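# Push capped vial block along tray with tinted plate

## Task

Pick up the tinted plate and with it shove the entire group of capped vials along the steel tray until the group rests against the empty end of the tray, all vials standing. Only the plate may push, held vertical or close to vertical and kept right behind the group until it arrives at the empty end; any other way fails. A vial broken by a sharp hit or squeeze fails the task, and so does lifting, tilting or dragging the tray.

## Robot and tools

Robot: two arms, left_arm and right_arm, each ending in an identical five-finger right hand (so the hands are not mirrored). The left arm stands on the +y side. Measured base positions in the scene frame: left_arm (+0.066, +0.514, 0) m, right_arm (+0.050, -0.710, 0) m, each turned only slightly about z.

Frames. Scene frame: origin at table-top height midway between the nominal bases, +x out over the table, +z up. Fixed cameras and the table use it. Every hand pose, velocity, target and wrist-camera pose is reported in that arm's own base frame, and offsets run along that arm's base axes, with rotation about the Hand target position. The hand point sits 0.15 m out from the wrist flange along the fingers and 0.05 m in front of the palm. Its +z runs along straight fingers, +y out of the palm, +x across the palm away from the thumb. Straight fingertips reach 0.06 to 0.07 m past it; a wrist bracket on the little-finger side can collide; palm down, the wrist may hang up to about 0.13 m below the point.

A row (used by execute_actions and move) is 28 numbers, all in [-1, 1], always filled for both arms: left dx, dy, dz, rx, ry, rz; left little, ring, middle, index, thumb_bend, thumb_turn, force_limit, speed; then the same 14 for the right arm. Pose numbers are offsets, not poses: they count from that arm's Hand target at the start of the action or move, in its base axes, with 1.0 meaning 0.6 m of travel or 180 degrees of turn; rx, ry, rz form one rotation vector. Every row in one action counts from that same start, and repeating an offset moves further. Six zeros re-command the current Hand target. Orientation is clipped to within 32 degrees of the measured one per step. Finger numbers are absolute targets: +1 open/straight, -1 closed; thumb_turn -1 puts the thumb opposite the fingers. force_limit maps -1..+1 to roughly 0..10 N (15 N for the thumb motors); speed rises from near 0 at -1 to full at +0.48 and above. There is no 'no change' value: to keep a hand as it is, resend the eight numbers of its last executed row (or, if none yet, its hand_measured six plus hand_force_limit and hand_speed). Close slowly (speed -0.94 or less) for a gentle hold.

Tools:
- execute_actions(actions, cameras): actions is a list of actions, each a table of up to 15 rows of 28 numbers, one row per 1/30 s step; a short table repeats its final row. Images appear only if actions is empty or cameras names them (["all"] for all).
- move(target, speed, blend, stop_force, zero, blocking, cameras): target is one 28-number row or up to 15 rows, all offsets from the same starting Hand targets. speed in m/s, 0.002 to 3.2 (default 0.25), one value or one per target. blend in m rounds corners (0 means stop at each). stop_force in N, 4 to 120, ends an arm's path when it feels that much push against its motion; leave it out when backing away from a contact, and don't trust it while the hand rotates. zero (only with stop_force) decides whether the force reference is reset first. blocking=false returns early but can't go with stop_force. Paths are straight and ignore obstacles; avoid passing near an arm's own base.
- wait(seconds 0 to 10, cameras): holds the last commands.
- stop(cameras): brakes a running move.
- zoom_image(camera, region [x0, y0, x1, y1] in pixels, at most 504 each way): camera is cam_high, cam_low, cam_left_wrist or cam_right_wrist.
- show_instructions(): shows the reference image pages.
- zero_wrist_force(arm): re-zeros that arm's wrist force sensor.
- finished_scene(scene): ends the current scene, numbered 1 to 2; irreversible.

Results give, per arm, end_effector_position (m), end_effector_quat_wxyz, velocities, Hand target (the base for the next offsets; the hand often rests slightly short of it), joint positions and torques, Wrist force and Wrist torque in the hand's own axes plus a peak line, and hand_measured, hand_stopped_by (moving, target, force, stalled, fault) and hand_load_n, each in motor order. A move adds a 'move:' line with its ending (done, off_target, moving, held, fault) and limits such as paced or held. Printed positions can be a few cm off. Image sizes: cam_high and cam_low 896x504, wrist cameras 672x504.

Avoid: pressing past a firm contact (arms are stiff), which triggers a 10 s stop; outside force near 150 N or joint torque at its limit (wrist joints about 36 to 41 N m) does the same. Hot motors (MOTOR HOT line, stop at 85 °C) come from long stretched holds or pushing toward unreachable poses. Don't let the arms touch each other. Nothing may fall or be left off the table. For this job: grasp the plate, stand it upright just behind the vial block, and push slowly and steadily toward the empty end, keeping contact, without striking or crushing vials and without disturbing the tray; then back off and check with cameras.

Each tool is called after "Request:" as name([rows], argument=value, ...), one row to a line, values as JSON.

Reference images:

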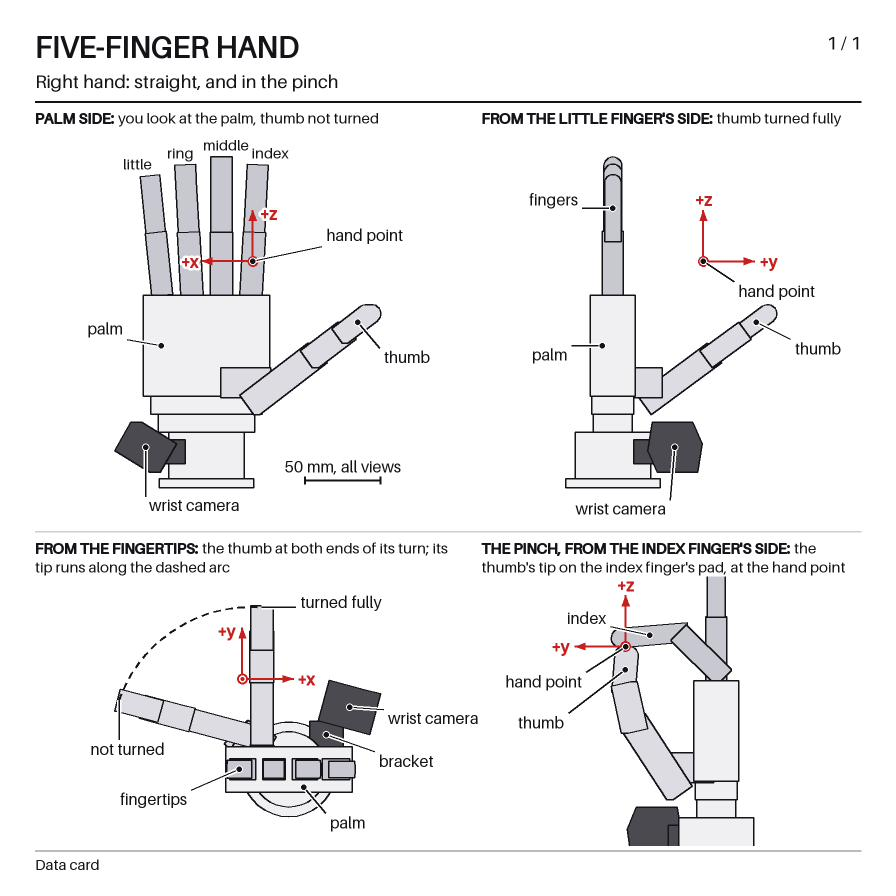

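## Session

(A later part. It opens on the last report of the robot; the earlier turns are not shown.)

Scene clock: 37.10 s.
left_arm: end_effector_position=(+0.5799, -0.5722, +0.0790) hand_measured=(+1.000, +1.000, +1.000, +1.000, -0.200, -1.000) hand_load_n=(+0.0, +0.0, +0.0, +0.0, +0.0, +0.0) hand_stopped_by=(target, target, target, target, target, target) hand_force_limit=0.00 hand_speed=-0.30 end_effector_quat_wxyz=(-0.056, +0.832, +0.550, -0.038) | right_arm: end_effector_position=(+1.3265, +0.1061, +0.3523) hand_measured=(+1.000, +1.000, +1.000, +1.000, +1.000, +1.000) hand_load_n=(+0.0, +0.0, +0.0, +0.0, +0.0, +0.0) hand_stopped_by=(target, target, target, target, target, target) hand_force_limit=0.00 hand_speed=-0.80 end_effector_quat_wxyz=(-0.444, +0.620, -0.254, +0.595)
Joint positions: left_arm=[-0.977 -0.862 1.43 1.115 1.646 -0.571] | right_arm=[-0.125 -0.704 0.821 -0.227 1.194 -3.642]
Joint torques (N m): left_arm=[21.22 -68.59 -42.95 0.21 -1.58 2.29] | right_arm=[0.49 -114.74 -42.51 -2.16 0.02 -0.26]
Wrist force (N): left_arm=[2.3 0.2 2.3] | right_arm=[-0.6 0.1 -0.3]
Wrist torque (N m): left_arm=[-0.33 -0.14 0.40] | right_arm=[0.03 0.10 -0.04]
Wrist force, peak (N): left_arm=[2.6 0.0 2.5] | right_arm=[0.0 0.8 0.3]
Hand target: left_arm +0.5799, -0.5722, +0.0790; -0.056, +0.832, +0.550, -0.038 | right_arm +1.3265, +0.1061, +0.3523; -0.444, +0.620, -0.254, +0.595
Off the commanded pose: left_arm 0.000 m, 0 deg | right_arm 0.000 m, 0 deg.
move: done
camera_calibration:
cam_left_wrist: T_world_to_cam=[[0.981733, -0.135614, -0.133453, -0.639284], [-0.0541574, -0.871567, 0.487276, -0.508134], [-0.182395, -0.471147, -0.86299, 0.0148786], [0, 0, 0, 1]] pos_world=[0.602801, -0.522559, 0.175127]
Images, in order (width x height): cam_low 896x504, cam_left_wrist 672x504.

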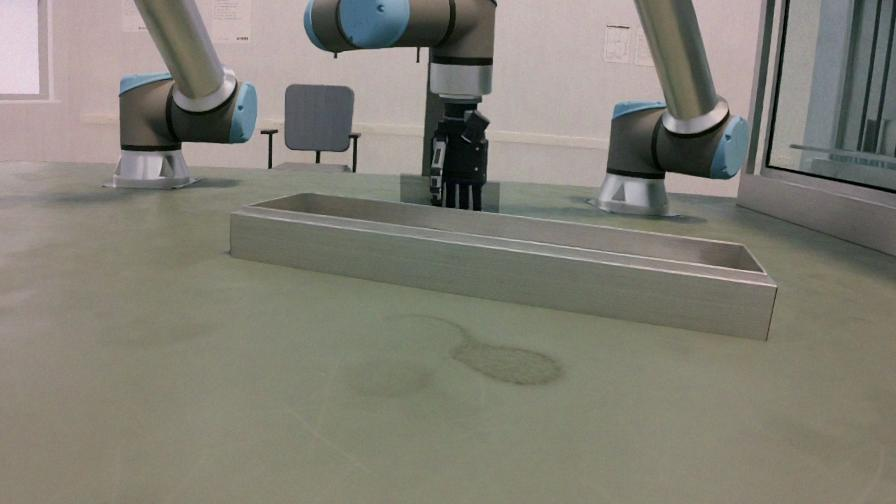

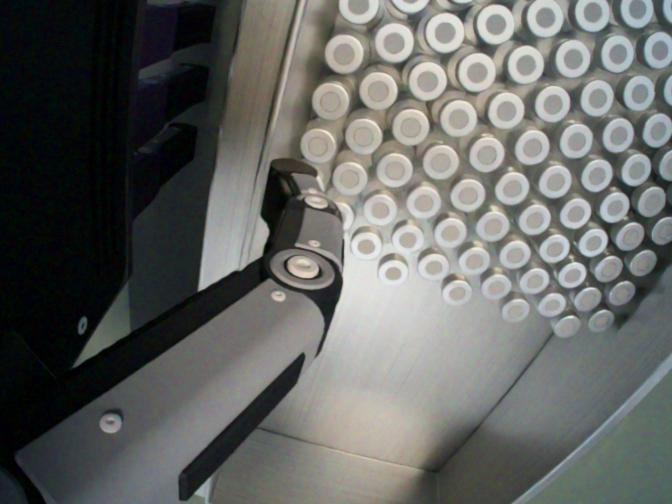

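Request:
move(target=[0,0,0,0,0,0, 1,1,1,1,-1,-1,0,-0.88, 0,0,0,0,0,0, 1,1,1,1,1,1,0,-0.8], speed=0.03, cameras=["cam_left_wrist","cam_low"])

Request:
zoom_image(camera="cam_left_wrist", region=[50, 0, 400, 400])

Request:
zoom_image(camera="cam_low", region=[380, 80, 560, 260])

Scene clock: 41.13 s.
left_arm: end_effector_position=(+0.5799, -0.5722, +0.0790) hand_measured=(+1.000, +1.000, +1.000, +1.000, -0.656, -1.000) hand_load_n=(+0.0, +0.0, +0.0, +0.0, +8.0, +0.5) hand_stopped_by=(target, target, target, target, force, target) hand_force_limit=0.00 hand_speed=-0.88 end_effector_quat_wxyz=(-0.056, +0.832, +0.550, -0.038) | right_arm: end_effector_position=(+1.3265, +0.1061, +0.3523) hand_measured=(+1.000, +1.000, +1.000, +1.000, +1.000, +1.000) hand_load_n=(+0.0, +0.0, +0.0, +0.0, +0.0, +0.0) hand_stopped_by=(target, target, target, target, target, target) hand_force_limit=0.00 hand_speed=-0.80 end_effector_quat_wxyz=(-0.444, +0.620, -0.254, +0.595)
Joint positions: left_arm=[-0.977 -0.862 1.43 1.115 1.646 -0.571] | right_arm=[-0.125 -0.704 0.821 -0.227 1.194 -3.642]
Joint torques (N m): left_arm=[20.08 -70.19 -41.81 0.33 -1.38 2.14] | right_arm=[2.76 -116.45 -42.43 -2.49 -0.51 -0.12]
Wrist force (N): left_arm=[2.4 0.3 3.3] | right_arm=[0.2 0.5 -0.1]
Wrist torque (N m): left_arm=[-0.39 -0.15 0.39] | right_arm=[0.08 -0.03 0.03]
Wrist force, peak (N): left_arm=[2.4 0.3 3.6] | right_arm=[0.2 0.6 -0.6]
Hand target: left_arm +0.5799, -0.5722, +0.0790; -0.056, +0.832, +0.550, -0.038 | right_arm +1.3265, +0.1061, +0.3523; -0.444, +0.620, -0.254, +0.595
Off the commanded pose: left_arm 0.000 m, 0 deg | right_arm 0.000 m, 0 deg.
move: done
camera_calibration:
cam_left_wrist: T_world_to_cam=[[0.981733, -0.135614, -0.133453, -0.639284], [-0.0541574, -0.871567, 0.487276, -0.508134], [-0.182395, -0.471147, -0.86299, 0.0148786], [0, 0, 0, 1]] pos_world=[0.602801, -0.522559, 0.175127]
Images, in order (width x height): cam_low 896x504, cam_left_wrist 672x504.

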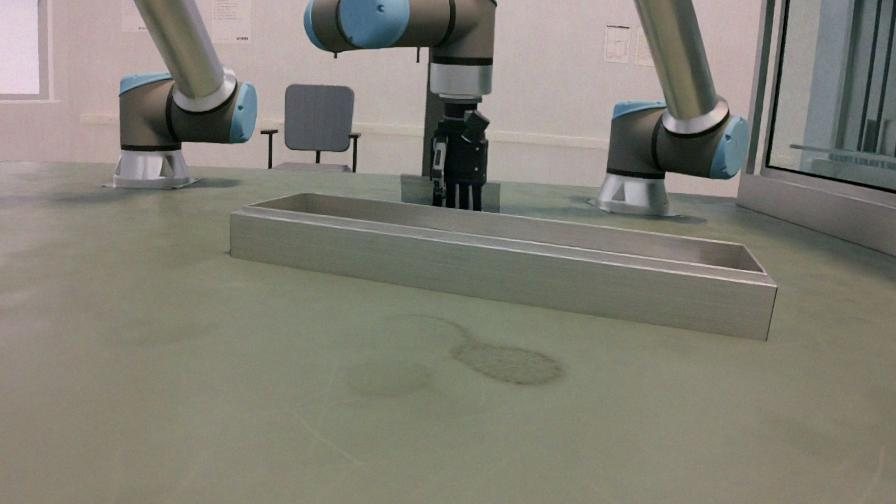

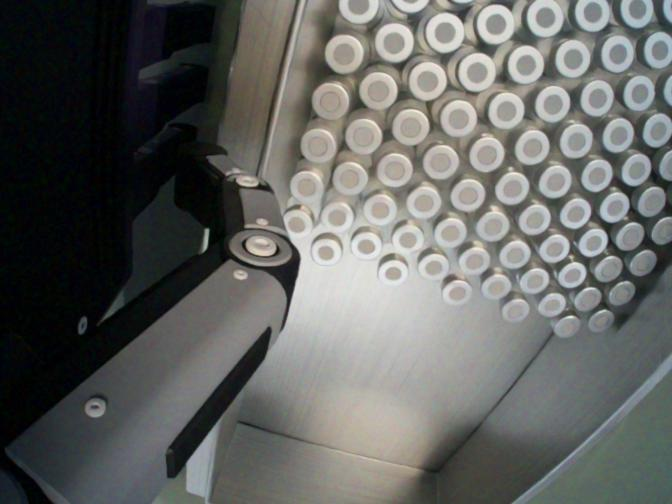

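Scaled by 1.260 from the camera's 672x504 image, which has a finer 960x720 frame.

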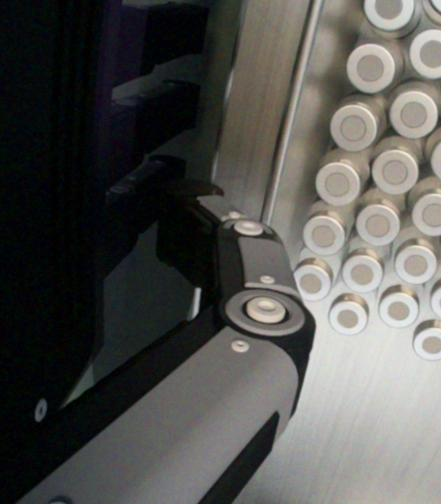

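Scaled by 2.800 from the camera's 896x504 image, which has a finer 1280x720 frame.

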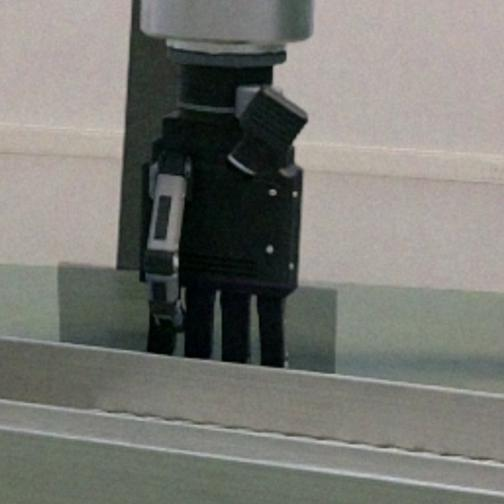

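Request:
move(target=[0,0,0,0,0,0, 0.4,0.4,0.4,0.4,-1,-1,-0.4,-0.88, 0,0,0,0,0,0, 1,1,1,1,1,1,0,-0.8], speed=0.03, cameras=["cam_left_wrist","cam_low"])

Request:
zoom_image(camera="cam_left_wrist", region=[50, 0, 400, 400])

Request:
zoom_image(camera="cam_low", region=[380, 80, 560, 260])

Scene clock: 41.87 s.
left_arm: end_effector_position=(+0.5799, -0.5722, +0.0790) hand_measured=(+0.936, +0.968, +0.980, +0.968, -0.654, -1.000) hand_load_n=(+5.5, +0.0, +0.0, +2.0, +10.5, +1.5) hand_stopped_by=(force, force, force, force, force, target) hand_force_limit=-0.40 hand_speed=-0.88 end_effector_quat_wxyz=(-0.056, +0.832, +0.550, -0.038) | right_arm: end_effector_position=(+1.3265, +0.1061, +0.3523) hand_measured=(+1.000, +1.000, +1.000, +1.000, +1.000, +1.000) hand_load_n=(+0.0, +0.0, +0.0, +0.0, +0.0, +0.0) hand_stopped_by=(target, target, target, target, target, target) hand_force_limit=0.00 hand_speed=-0.80 end_effector_quat_wxyz=(-0.444, +0.620, -0.254, +0.595)
Joint positions: left_arm=[-0.977 -0.862 1.43 1.115 1.646 -0.571] | right_arm=[-0.125 -0.704 0.821 -0.227 1.194 -3.642]
Joint torques (N m): left_arm=[20.02 -72.5 -41.48 0.75 -1.45 2.07] | right_arm=[0.18 -118.03 -42.35 -2.62 -0.74 0.19]
Wrist force (N): left_arm=[2.0 -2.0 -2.4] | right_arm=[-0.1 0.0 -0.2]
Wrist torque (N m): left_arm=[0.03 0.03 0.28] | right_arm=[0.02 0.02 0.00]
Wrist force, peak (N): left_arm=[2.5 0.3 3.2] | right_arm=[0.0 0.2 -0.7]
Hand target: left_arm +0.5799, -0.5722, +0.0790; -0.056, +0.832, +0.550, -0.038 | right_arm +1.3265, +0.1061, +0.3523; -0.444, +0.620, -0.254, +0.595
Off the commanded pose: left_arm 0.000 m, 0 deg | right_arm 0.000 m, 0 deg.
move: done
camera_calibration:
cam_left_wrist: T_world_to_cam=[[0.981733, -0.135614, -0.133453, -0.639284], [-0.0541574, -0.871567, 0.487276, -0.508134], [-0.182395, -0.471147, -0.86299, 0.0148786], [0, 0, 0, 1]] pos_world=[0.602801, -0.522559, 0.175127]
Images, in order (width x height): cam_low 896x504, cam_left_wrist 672x504.

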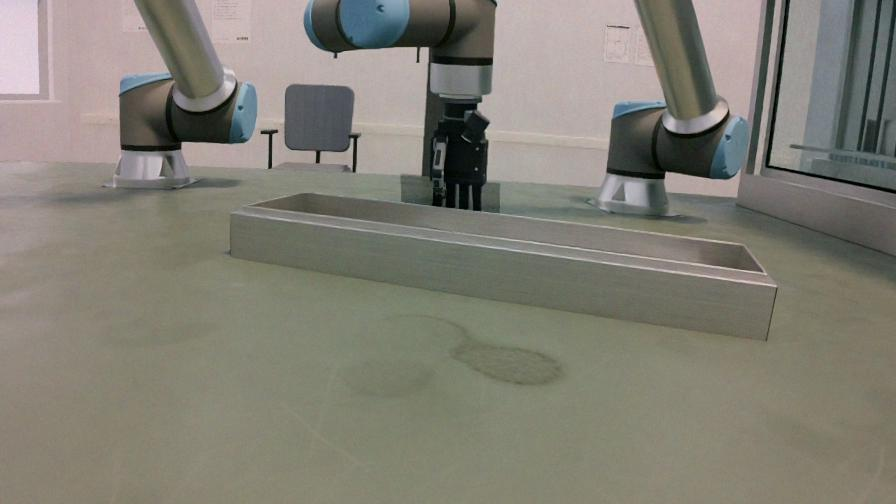

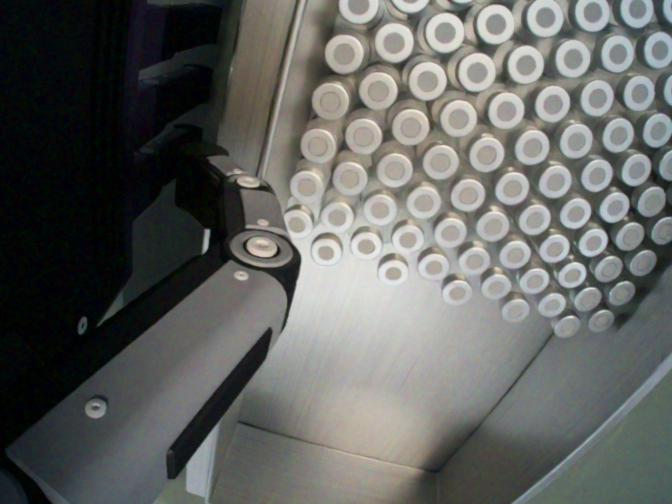

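Scaled by 1.260 from the camera's 672x504 image, which has a finer 960x720 frame.

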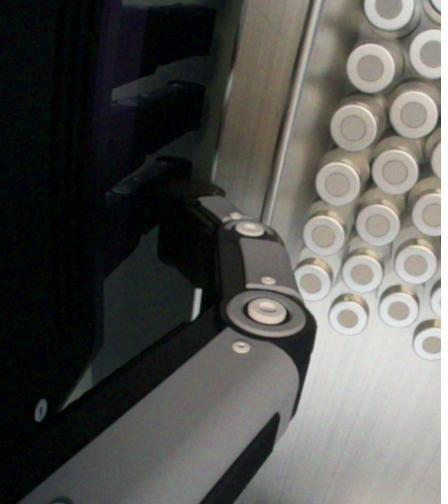

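Scaled by 2.800 from the camera's 896x504 image, which has a finer 1280x720 frame.

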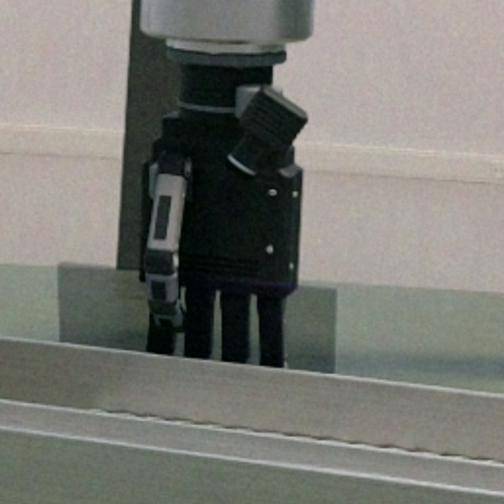

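Request:
move([
  [-0.0077,0.0033,0.02,0,0,0, 0.4,0.4,0.4,0.4,-1,-1,-0.4,-0.88, 0,0,0,0,0,0, 1,1,1,1,1,1,0,-0.8],
  [-0.0077,0.0033,0.18,0,0,0, 0.4,0.4,0.4,0.4,-1,-1,-0.4,-0.88, 0,0,0,0,0,0, 1,1,1,1,1,1,0,-0.8],
], speed=[0.03,0.08], blend=[0.005,0], cameras=["cam_left_wrist","cam_low","cam_high"])

Request:
zoom_image(camera="cam_low", region=[380, 0, 560, 260])

Scene clock: 44.30 s.
left_arm: end_effector_position=(+0.5753, -0.5702, +0.1868) hand_measured=(+0.936, +0.968, +0.980, +0.968, -0.654, -1.000) hand_load_n=(+3.0, +0.0, +0.0, +0.0, +11.5, +1.5) hand_stopped_by=(force, force, force, force, force, target) hand_force_limit=-0.40 hand_speed=-0.88 end_effector_quat_wxyz=(-0.056, +0.832, +0.550, -0.038) | right_arm: end_effector_position=(+1.3265, +0.1061, +0.3523) hand_measured=(+1.000, +1.000, +1.000, +1.000, +1.000, +1.000) hand_load_n=(+0.0, +0.0, +0.0, +0.0, +0.0, +0.0) hand_stopped_by=(target, target, target, target, target, target) hand_force_limit=0.00 hand_speed=-0.80 end_effector_quat_wxyz=(-0.444, +0.620, -0.254, +0.595)
Joint positions: left_arm=[-0.981 -0.954 1.376 1.261 1.646 -0.574] | right_arm=[-0.125 -0.704 0.821 -0.227 1.194 -3.642]
Joint torques (N m): left_arm=[-17.13 -85.09 -46.65 8 1.57 -2.32] | right_arm=[0.39 -116.35 -41.82 -2 -0.2 0.39]
Wrist force (N): left_arm=[2.0 0.4 3.3] | right_arm=[-0.1 0.5 0.1]
Wrist torque (N m): left_arm=[-0.38 -0.07 0.41] | right_arm=[0.07 0.01 0.01]
Wrist force, peak (N): left_arm=[2.5 0.5 3.8] | right_arm=[-0.5 0.6 -0.3]
Hand target: left_arm +0.5753, -0.5702, +0.1870; -0.056, +0.832, +0.550, -0.038 | right_arm +1.3265, +0.1061, +0.3523; -0.444, +0.620, -0.254, +0.595
Off the commanded pose: left_arm 0.000 m, 0 deg | right_arm 0.000 m, 0 deg.
move: done
camera_calibration:
cam_left_wrist: T_world_to_cam=[[0.981733, -0.135614, -0.133453, -0.620013], [-0.0541574, -0.871567, 0.487276, -0.559174], [-0.182395, -0.471147, -0.86299, 0.107994], [0, 0, 0, 1]] pos_world=[0.598101, -0.520559, 0.282927]
Images, in order (width x height): cam_high 896x504, cam_low 896x504, cam_left_wrist 672x504.

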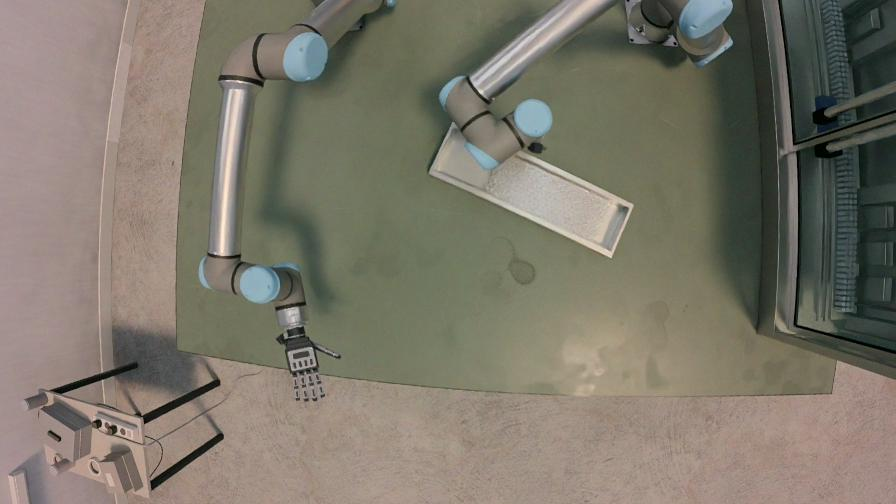

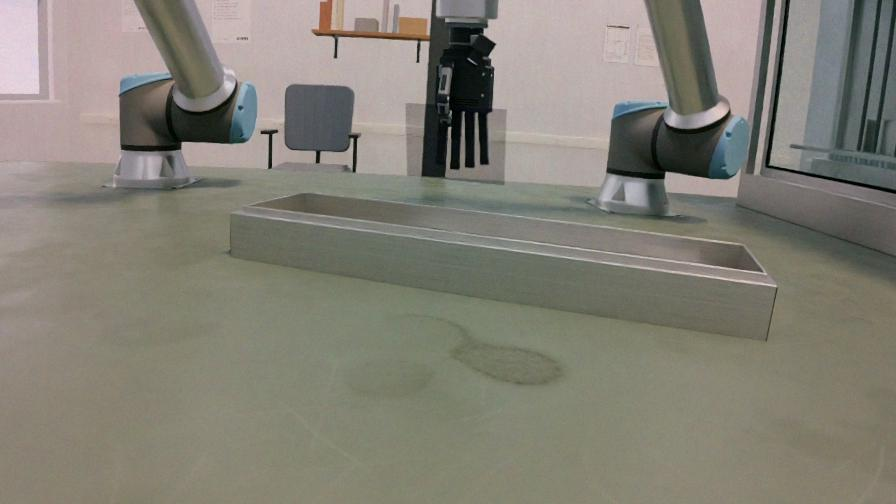

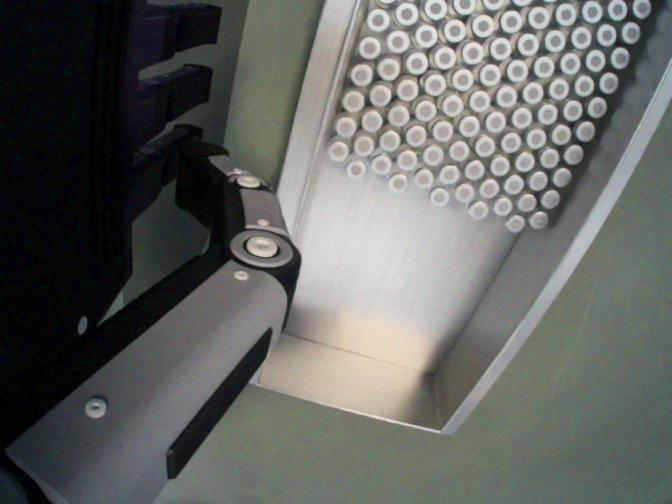

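Scaled by 1.938 from the camera's 896x504 image, which has a finer 1280x720 frame.

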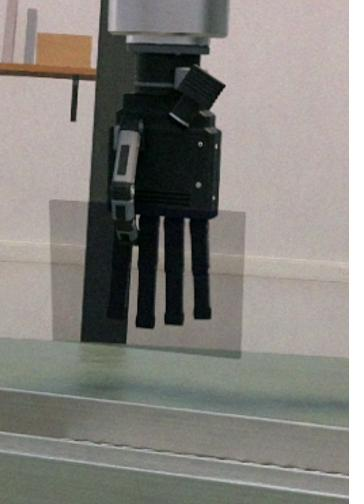

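Request:
move([
  [0,0,0.155,0,0,0, 0.4,0.4,0.4,0.4,-1,-1,-0.4,-0.88, 0,0,0,0,0,0, 1,1,1,1,1,1,0,-0.8],
  [0.3473,0.6132,0.155,-0.0441,-0.0178,-0.4992, 0.4,0.4,0.4,0.4,-1,-1,-0.4,-0.88, 0,0,0,0,0,0, 1,1,1,1,1,1,0,-0.8],
], speed=[0.15,0.25], blend=[0.03,0], cameras=["cam_left_wrist","cam_low","cam_high"])

Request:
zoom_image(camera="cam_left_wrist", region=[200, 0, 672, 400])

Scene clock: 50.23 s.
left_arm: end_effector_position=(+0.7836, -0.2024, +0.2800) hand_measured=(+0.936, +0.968, +0.980, +0.968, -0.654, -1.000) hand_load_n=(+3.0, +0.0, +0.0, +0.0, +11.5, +1.5) hand_stopped_by=(force, force, force, force, force, target) hand_force_limit=-0.40 hand_speed=-0.88 end_effector_quat_wxyz=(+0.000, +0.980, -0.200, -0.001) | right_arm: end_effector_position=(+1.3265, +0.1061, +0.3523) hand_measured=(+1.000, +1.000, +1.000, +1.000, +1.000, +1.000) hand_load_n=(+0.0, +0.0, +0.0, +0.0, +0.0, +0.0) hand_stopped_by=(target, target, target, target, target, target) hand_force_limit=0.00 hand_speed=-0.80 end_effector_quat_wxyz=(-0.444, +0.620, -0.254, +0.595)
Joint positions: left_arm=[-0.394 -0.878 1.064 1.387 1.57 1.579] | right_arm=[-0.125 -0.704 0.821 -0.227 1.194 -3.642]
Joint torques (N m): left_arm=[21.31 -73.12 -48.89 8.25 2.81 3.8] | right_arm=[1.69 -116.46 -42.36 -2.71 -0.6 0.01]
Wrist force (N): left_arm=[2.0 0.7 3.0] | right_arm=[0.5 0.1 0.2]
Wrist torque (N m): left_arm=[-0.31 -0.06 0.26] | right_arm=[0.01 -0.08 0.04]
Wrist force, peak (N): left_arm=[2.3 0.7 4.3] | right_arm=[0.3 0.6 -0.2]
Hand target: left_arm +0.7837, -0.2023, +0.2800; +0.000, +0.980, -0.200, -0.001 | right_arm +1.3265, +0.1061, +0.3523; -0.444, +0.620, -0.254, +0.595
Off the commanded pose: left_arm 0.000 m, 0 deg | right_arm 0.000 m, 0 deg.
move: done
camera_calibration:
cam_left_wrist: T_world_to_cam=[[-0.139147, -0.990264, -0.00397371, -0.0931108], [-0.845036, 0.116647, 0.521832, 0.537353], [-0.516288, 0.0759695, -0.853039, 0.76937], [0, 0, 0, 1]] pos_world=[0.838343, -0.213333, 0.375524]
Images, in order (width x height): cam_high 896x504, cam_low 896x504, cam_left_wrist 672x504.

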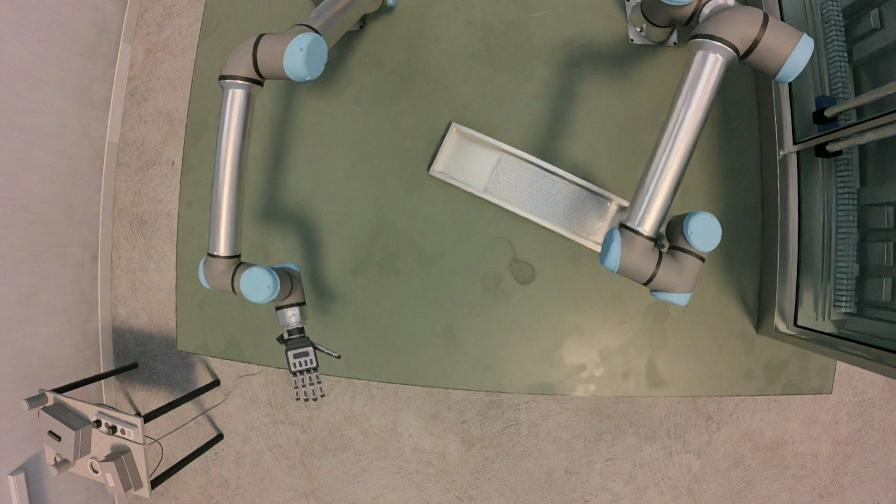

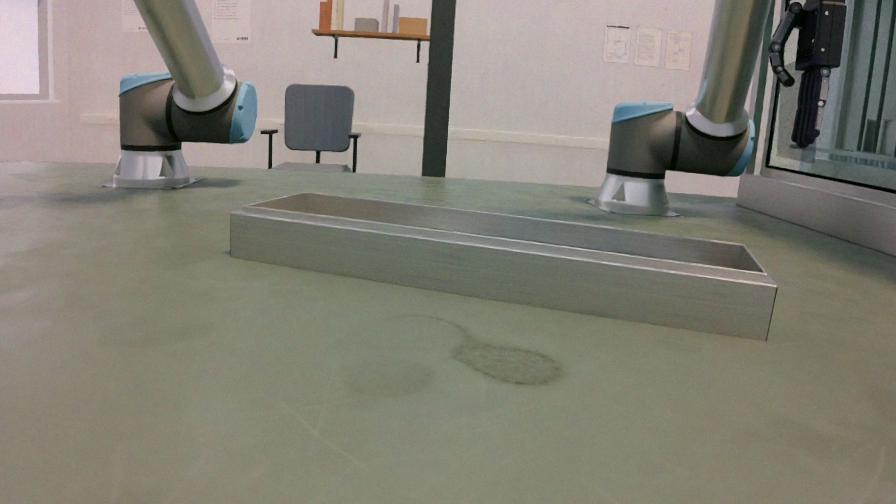

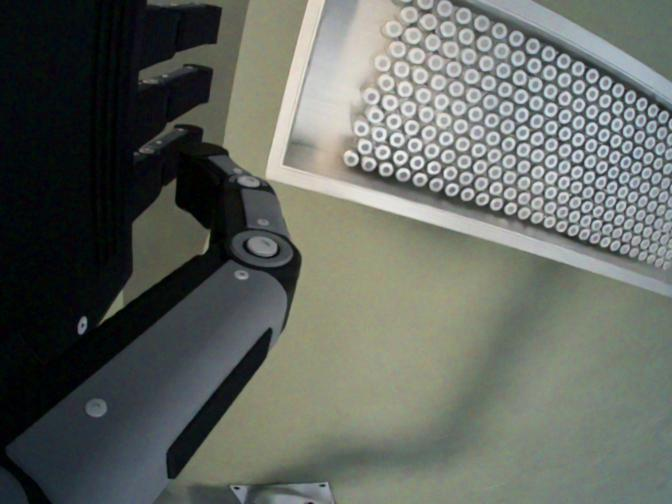

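Scaled by 1.068 from the camera's 672x504 image, which has a finer 960x720 frame.

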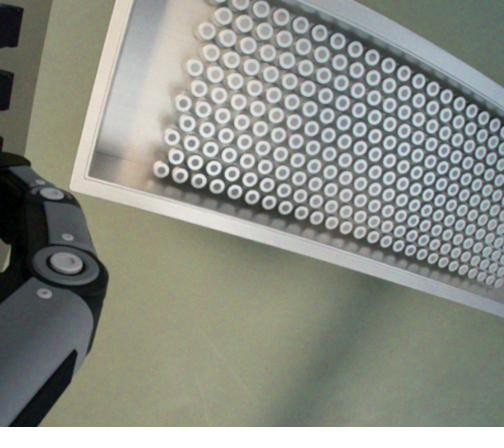

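Request:
zoom_image(camera="cam_left_wrist", region=[240, 0, 440, 210])

Request:
zoom_image(camera="cam_left_wrist", region=[472, 0, 672, 310])

Scaled by 2.400 from the camera's 672x504 image, which has a finer 960x720 frame.

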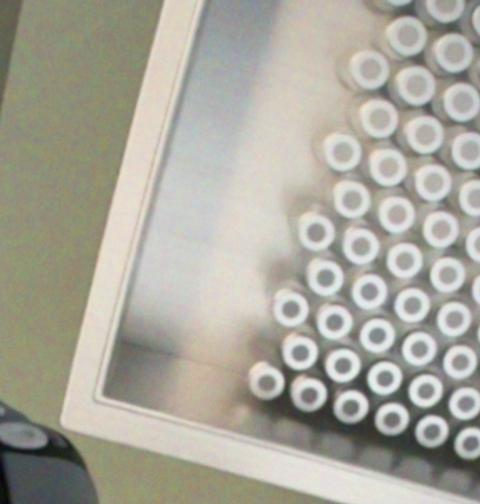

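Scaled by 1.626 from the camera's 672x504 image, which has a finer 960x720 frame.

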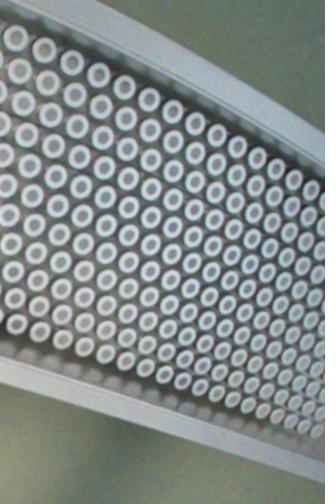

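Request:
zoom_image(camera="cam_left_wrist", region=[540, 0, 672, 130])

Request:
zoom_image(camera="cam_left_wrist", region=[540, 200, 672, 330])

Scaled by 3.818 from the camera's 672x504 image, which has a finer 960x720 frame.

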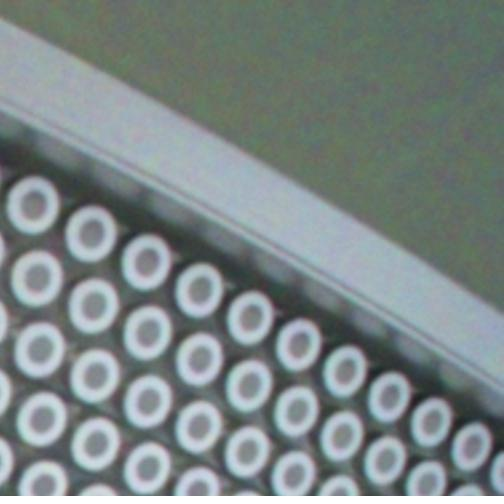

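Scaled by 3.818 from the camera's 672x504 image, which has a finer 960x720 frame.

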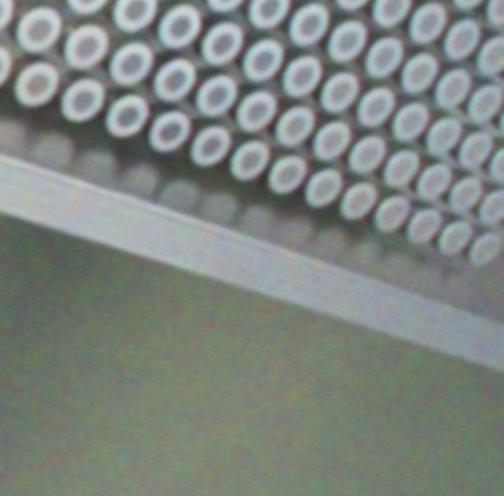

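Request:
zoom_image(camera="cam_left_wrist", region=[100, 130, 300, 330])

Scaled by 2.520 from the camera's 672x504 image, which has a finer 960x720 frame.

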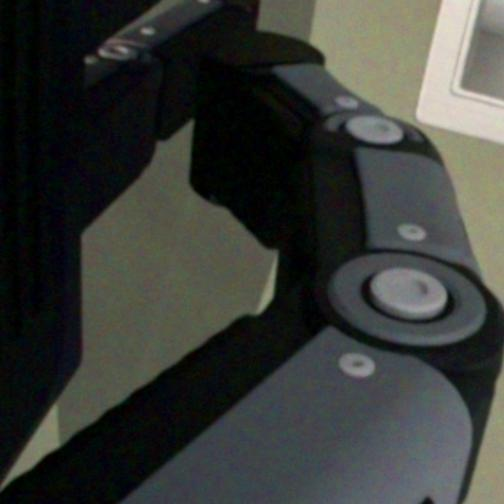

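Request:
move(target=[-0.0388,-0.0922,-0.1667,0,0,-0.0056, 0.4,0.4,0.4,0.4,-1,-1,-0.4,-0.88, 0,0,0,0,0,0, 1,1,1,1,1,1,0,-0.8], speed=0.12, cameras=["cam_left_wrist","cam_low","cam_high"])

Request:
zoom_image(camera="cam_left_wrist", region=[150, 0, 500, 320])

Request:
zoom_image(camera="cam_low", region=[600, 60, 840, 340])

Scene clock: 55.20 s.
left_arm: end_effector_position=(+0.7604, -0.2576, +0.1802) hand_measured=(+0.936, +0.968, +0.980, +0.968, -0.654, -1.000) hand_load_n=(+3.0, +0.0, +0.0, +0.0, +11.5, +1.5) hand_stopped_by=(force, force, force, force, force, target) hand_force_limit=-0.40 hand_speed=-0.88 end_effector_quat_wxyz=(+0.000, +0.978, -0.208, -0.001) | right_arm: end_effector_position=(+1.3265, +0.1061, +0.3523) hand_measured=(+1.000, +1.000, +1.000, +1.000, +1.000, +1.000) hand_load_n=(-0.5, +0.0, +0.0, +0.0, +0.0, +0.0) hand_stopped_by=(target, target, target, target, target, target) hand_force_limit=0.00 hand_speed=-0.80 end_effector_quat_wxyz=(-0.444, +0.620, -0.254, +0.595)
Joint positions: left_arm=[-0.467 -0.848 1.193 1.228 1.571 1.524] | right_arm=[-0.125 -0.704 0.821 -0.227 1.194 -3.642]
Joint torques (N m): left_arm=[-15.15 -75.69 -26.81 -0.09 -0.42 -2.18] | right_arm=[3.28 -117.6 -42.08 -1.93 -0.29 0.46]
Wrist force (N): left_arm=[1.7 0.6 3.3] | right_arm=[0.0 -0.2 0.2]
Wrist torque (N m): left_arm=[-0.34 -0.08 0.41] | right_arm=[-0.04 0.00 0.00]
Wrist force, peak (N): left_arm=[1.9 0.9 3.6] | right_arm=[0.0 0.5 -0.7]
Hand target: left_arm +0.7604, -0.2576, +0.1800; +0.000, +0.978, -0.208, -0.001 | right_arm +1.3265, +0.1061, +0.3523; -0.444, +0.620, -0.254, +0.595
Off the commanded pose: left_arm 0.000 m, 0 deg | right_arm 0.000 m, 0 deg.
move: done
camera_calibration:
cam_left_wrist: T_world_to_cam=[[-0.156654, -0.987646, -0.00387437, -0.137369], [-0.842793, 0.131631, 0.521894, 0.578423], [-0.514936, 0.0850221, -0.853002, 0.677645], [0, 0, 0, 1]] pos_world=[0.814915, -0.269425, 0.275625]
Images, in order (width x height): cam_high 896x504, cam_low 896x504, cam_left_wrist 672x504.

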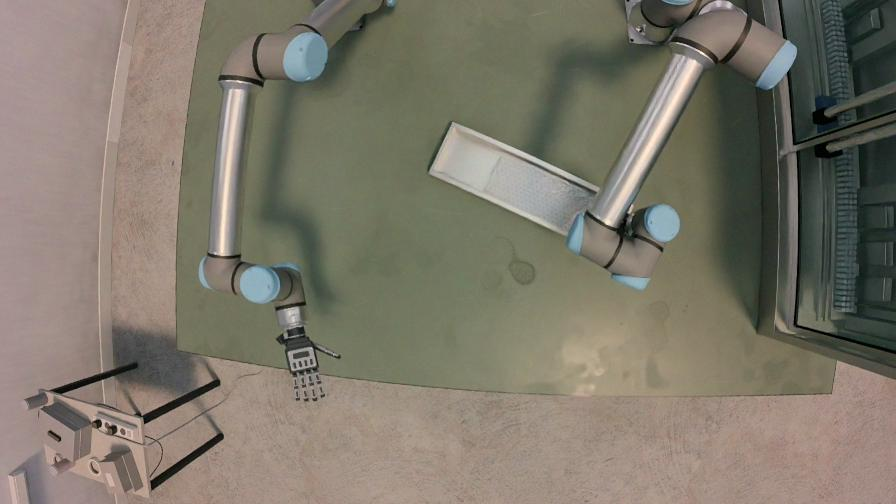

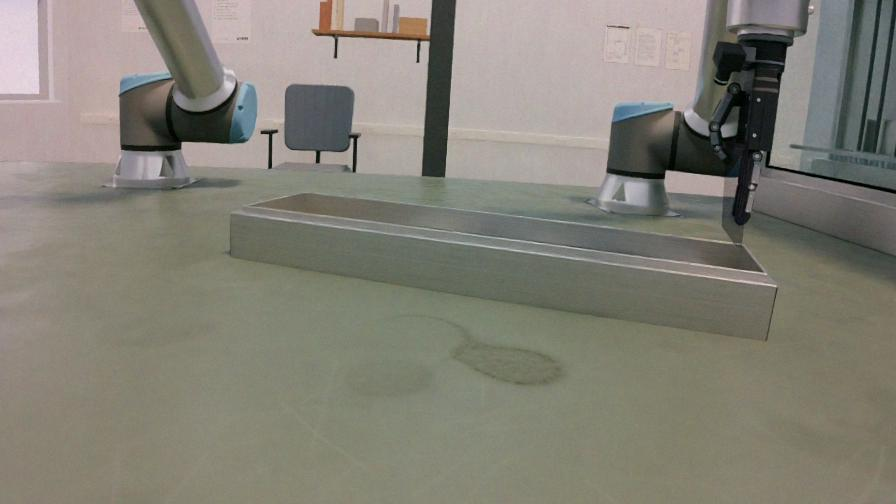

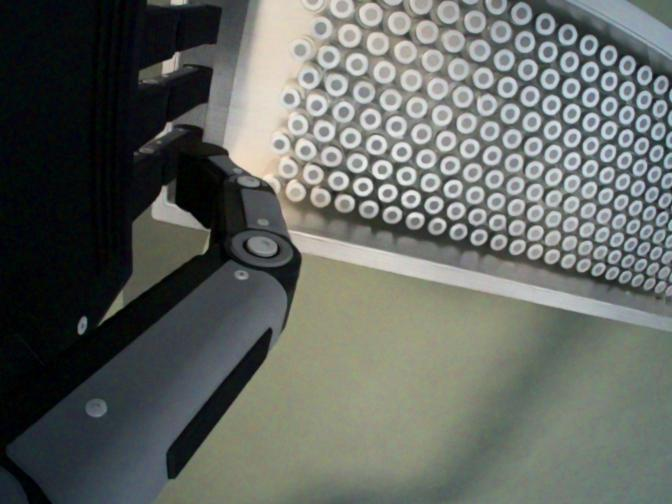

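Scaled by 1.440 from the camera's 672x504 image, which has a finer 960x720 frame.

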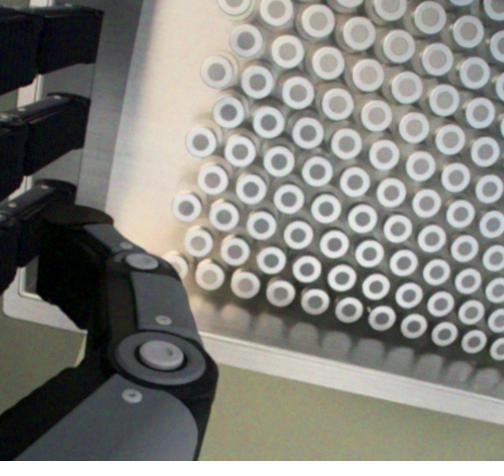

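Scaled by 1.800 from the camera's 896x504 image, which has a finer 1280x720 frame.

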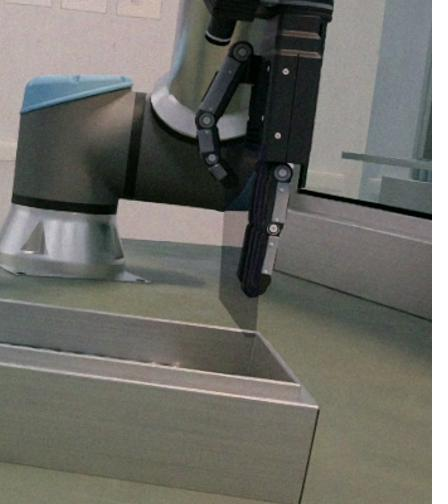

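Request:
zoom_image(camera="cam_left_wrist", region=[140, 130, 340, 290])

Request:
zoom_image(camera="cam_left_wrist", region=[512, 0, 672, 160])

Request:
zoom_image(camera="cam_left_wrist", region=[512, 200, 672, 360])

Scaled by 2.520 from the camera's 672x504 image, which has a finer 960x720 frame.

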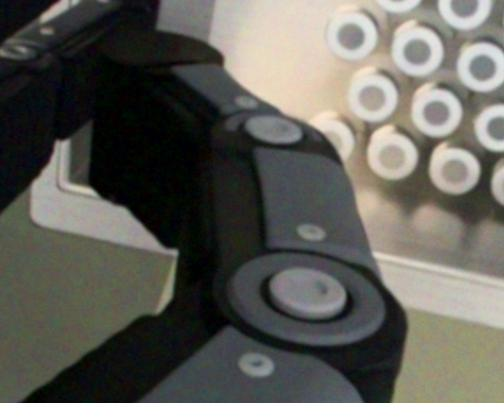

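Scaled by 3.150 from the camera's 672x504 image, which has a finer 960x720 frame.

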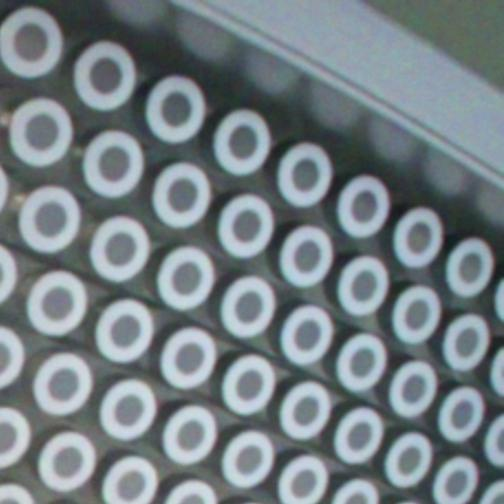

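Scaled by 3.150 from the camera's 672x504 image, which has a finer 960x720 frame.

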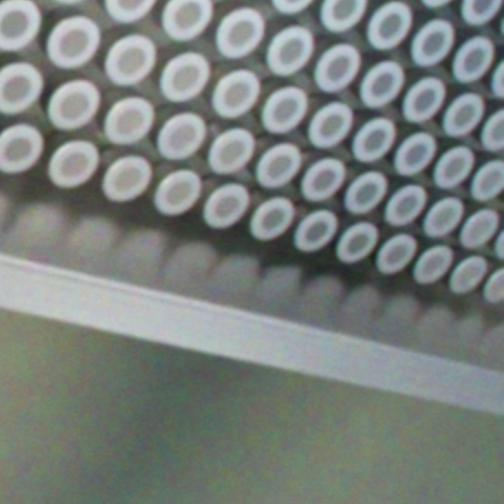

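Request:
move(target=[0,0,-0.145,0,0,0.0022, 0.4,0.4,0.4,0.4,-1,-1,-0.4,-0.88, 0,0,0,0,0,0, 1,1,1,1,1,1,0,-0.8], speed=0.05, stop_force=6, cameras=["cam_left_wrist","cam_low"])

Request:
zoom_image(camera="cam_left_wrist", region=[150, 0, 500, 320])

Request:
zoom_image(camera="cam_low", region=[600, 60, 840, 340])

Scene clock: 60.13 s.
left_arm: end_effector_position=(+0.7604, -0.2576, +0.0930) hand_measured=(+0.936, +0.968, +0.980, +0.968, -0.654, -1.000) hand_load_n=(+3.0, +0.0, +0.0, +0.0, +11.5, +1.5) hand_stopped_by=(force, force, force, force, force, target) hand_force_limit=-0.40 hand_speed=-0.88 end_effector_quat_wxyz=(+0.000, +0.979, -0.205, -0.001) | right_arm: end_effector_position=(+1.3265, +0.1061, +0.3523) hand_measured=(+1.000, +1.000, +1.000, +1.000, +1.000, +1.000) hand_load_n=(+0.0, +0.0, +0.0, +0.0, +0.0, +0.0) hand_stopped_by=(target, target, target, target, target, target) hand_force_limit=0.00 hand_speed=-0.80 end_effector_quat_wxyz=(-0.444, +0.620, -0.254, +0.595)
Joint positions: left_arm=[-0.467 -0.789 1.253 1.109 1.571 1.517] | right_arm=[-0.125 -0.704 0.821 -0.227 1.194 -3.642]
Joint torques (N m): left_arm=[20.91 -77.18 -24.73 0.08 1.48 -2.42] | right_arm=[1.03 -116.06 -42.18 -2.09 -0.28 0.65]
Wrist force (N): left_arm=[2.2 0.6 2.7] | right_arm=[0.2 0.1 -0.3]
Wrist torque (N m): left_arm=[-0.31 -0.15 0.46] | right_arm=[0.03 -0.01 0.01]
Wrist force, peak (N): left_arm=[2.0 0.7 3.3] | right_arm=[-0.5 0.4 -0.2]
Hand target: left_arm +0.7604, -0.2576, +0.0930; +0.000, +0.979, -0.205, -0.001 | right_arm +1.3265, +0.1061, +0.3523; -0.444, +0.620, -0.254, +0.595
Off the commanded pose: left_arm 0.000 m, 0 deg | right_arm 0.000 m, 0 deg.
move: done
camera_calibration:
cam_left_wrist: T_world_to_cam=[[-0.149839, -0.988703, -0.00390622, -0.143343], [-0.843726, 0.125806, 0.521823, 0.623121], [-0.515436, 0.0814853, -0.853045, 0.602715], [0, 0, 0, 1]] pos_world=[0.814926, -0.269228, 0.188424]
Images, in order (width x height): cam_low 896x504, cam_left_wrist 672x504.

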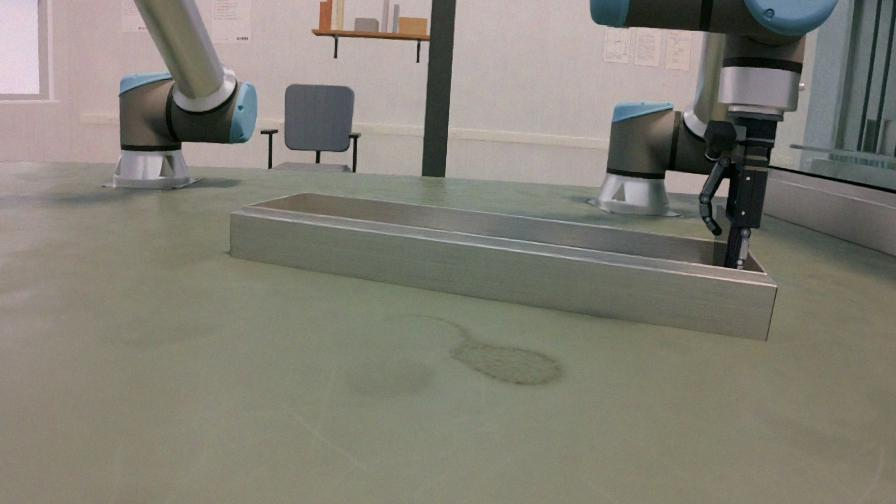

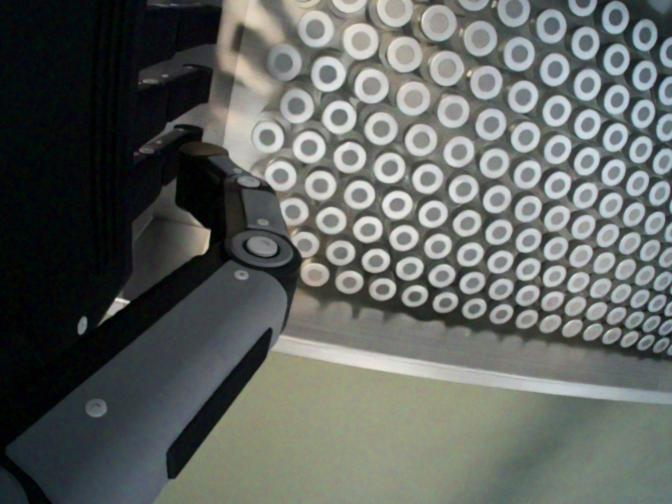

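Scaled by 1.440 from the camera's 672x504 image, which has a finer 960x720 frame.

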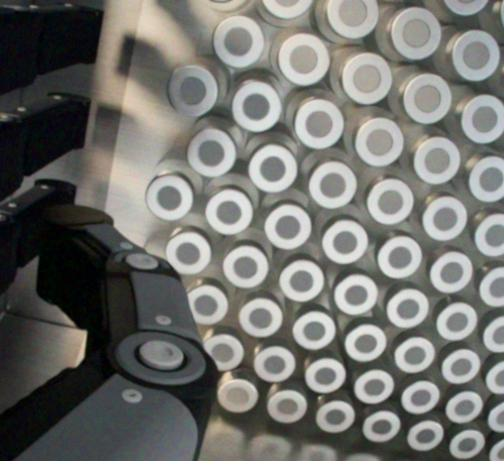

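Scaled by 1.800 from the camera's 896x504 image, which has a finer 1280x720 frame.

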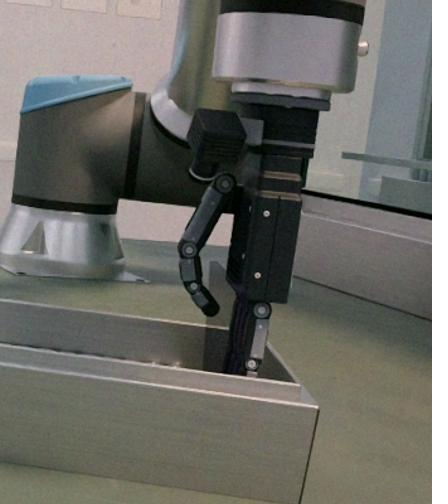

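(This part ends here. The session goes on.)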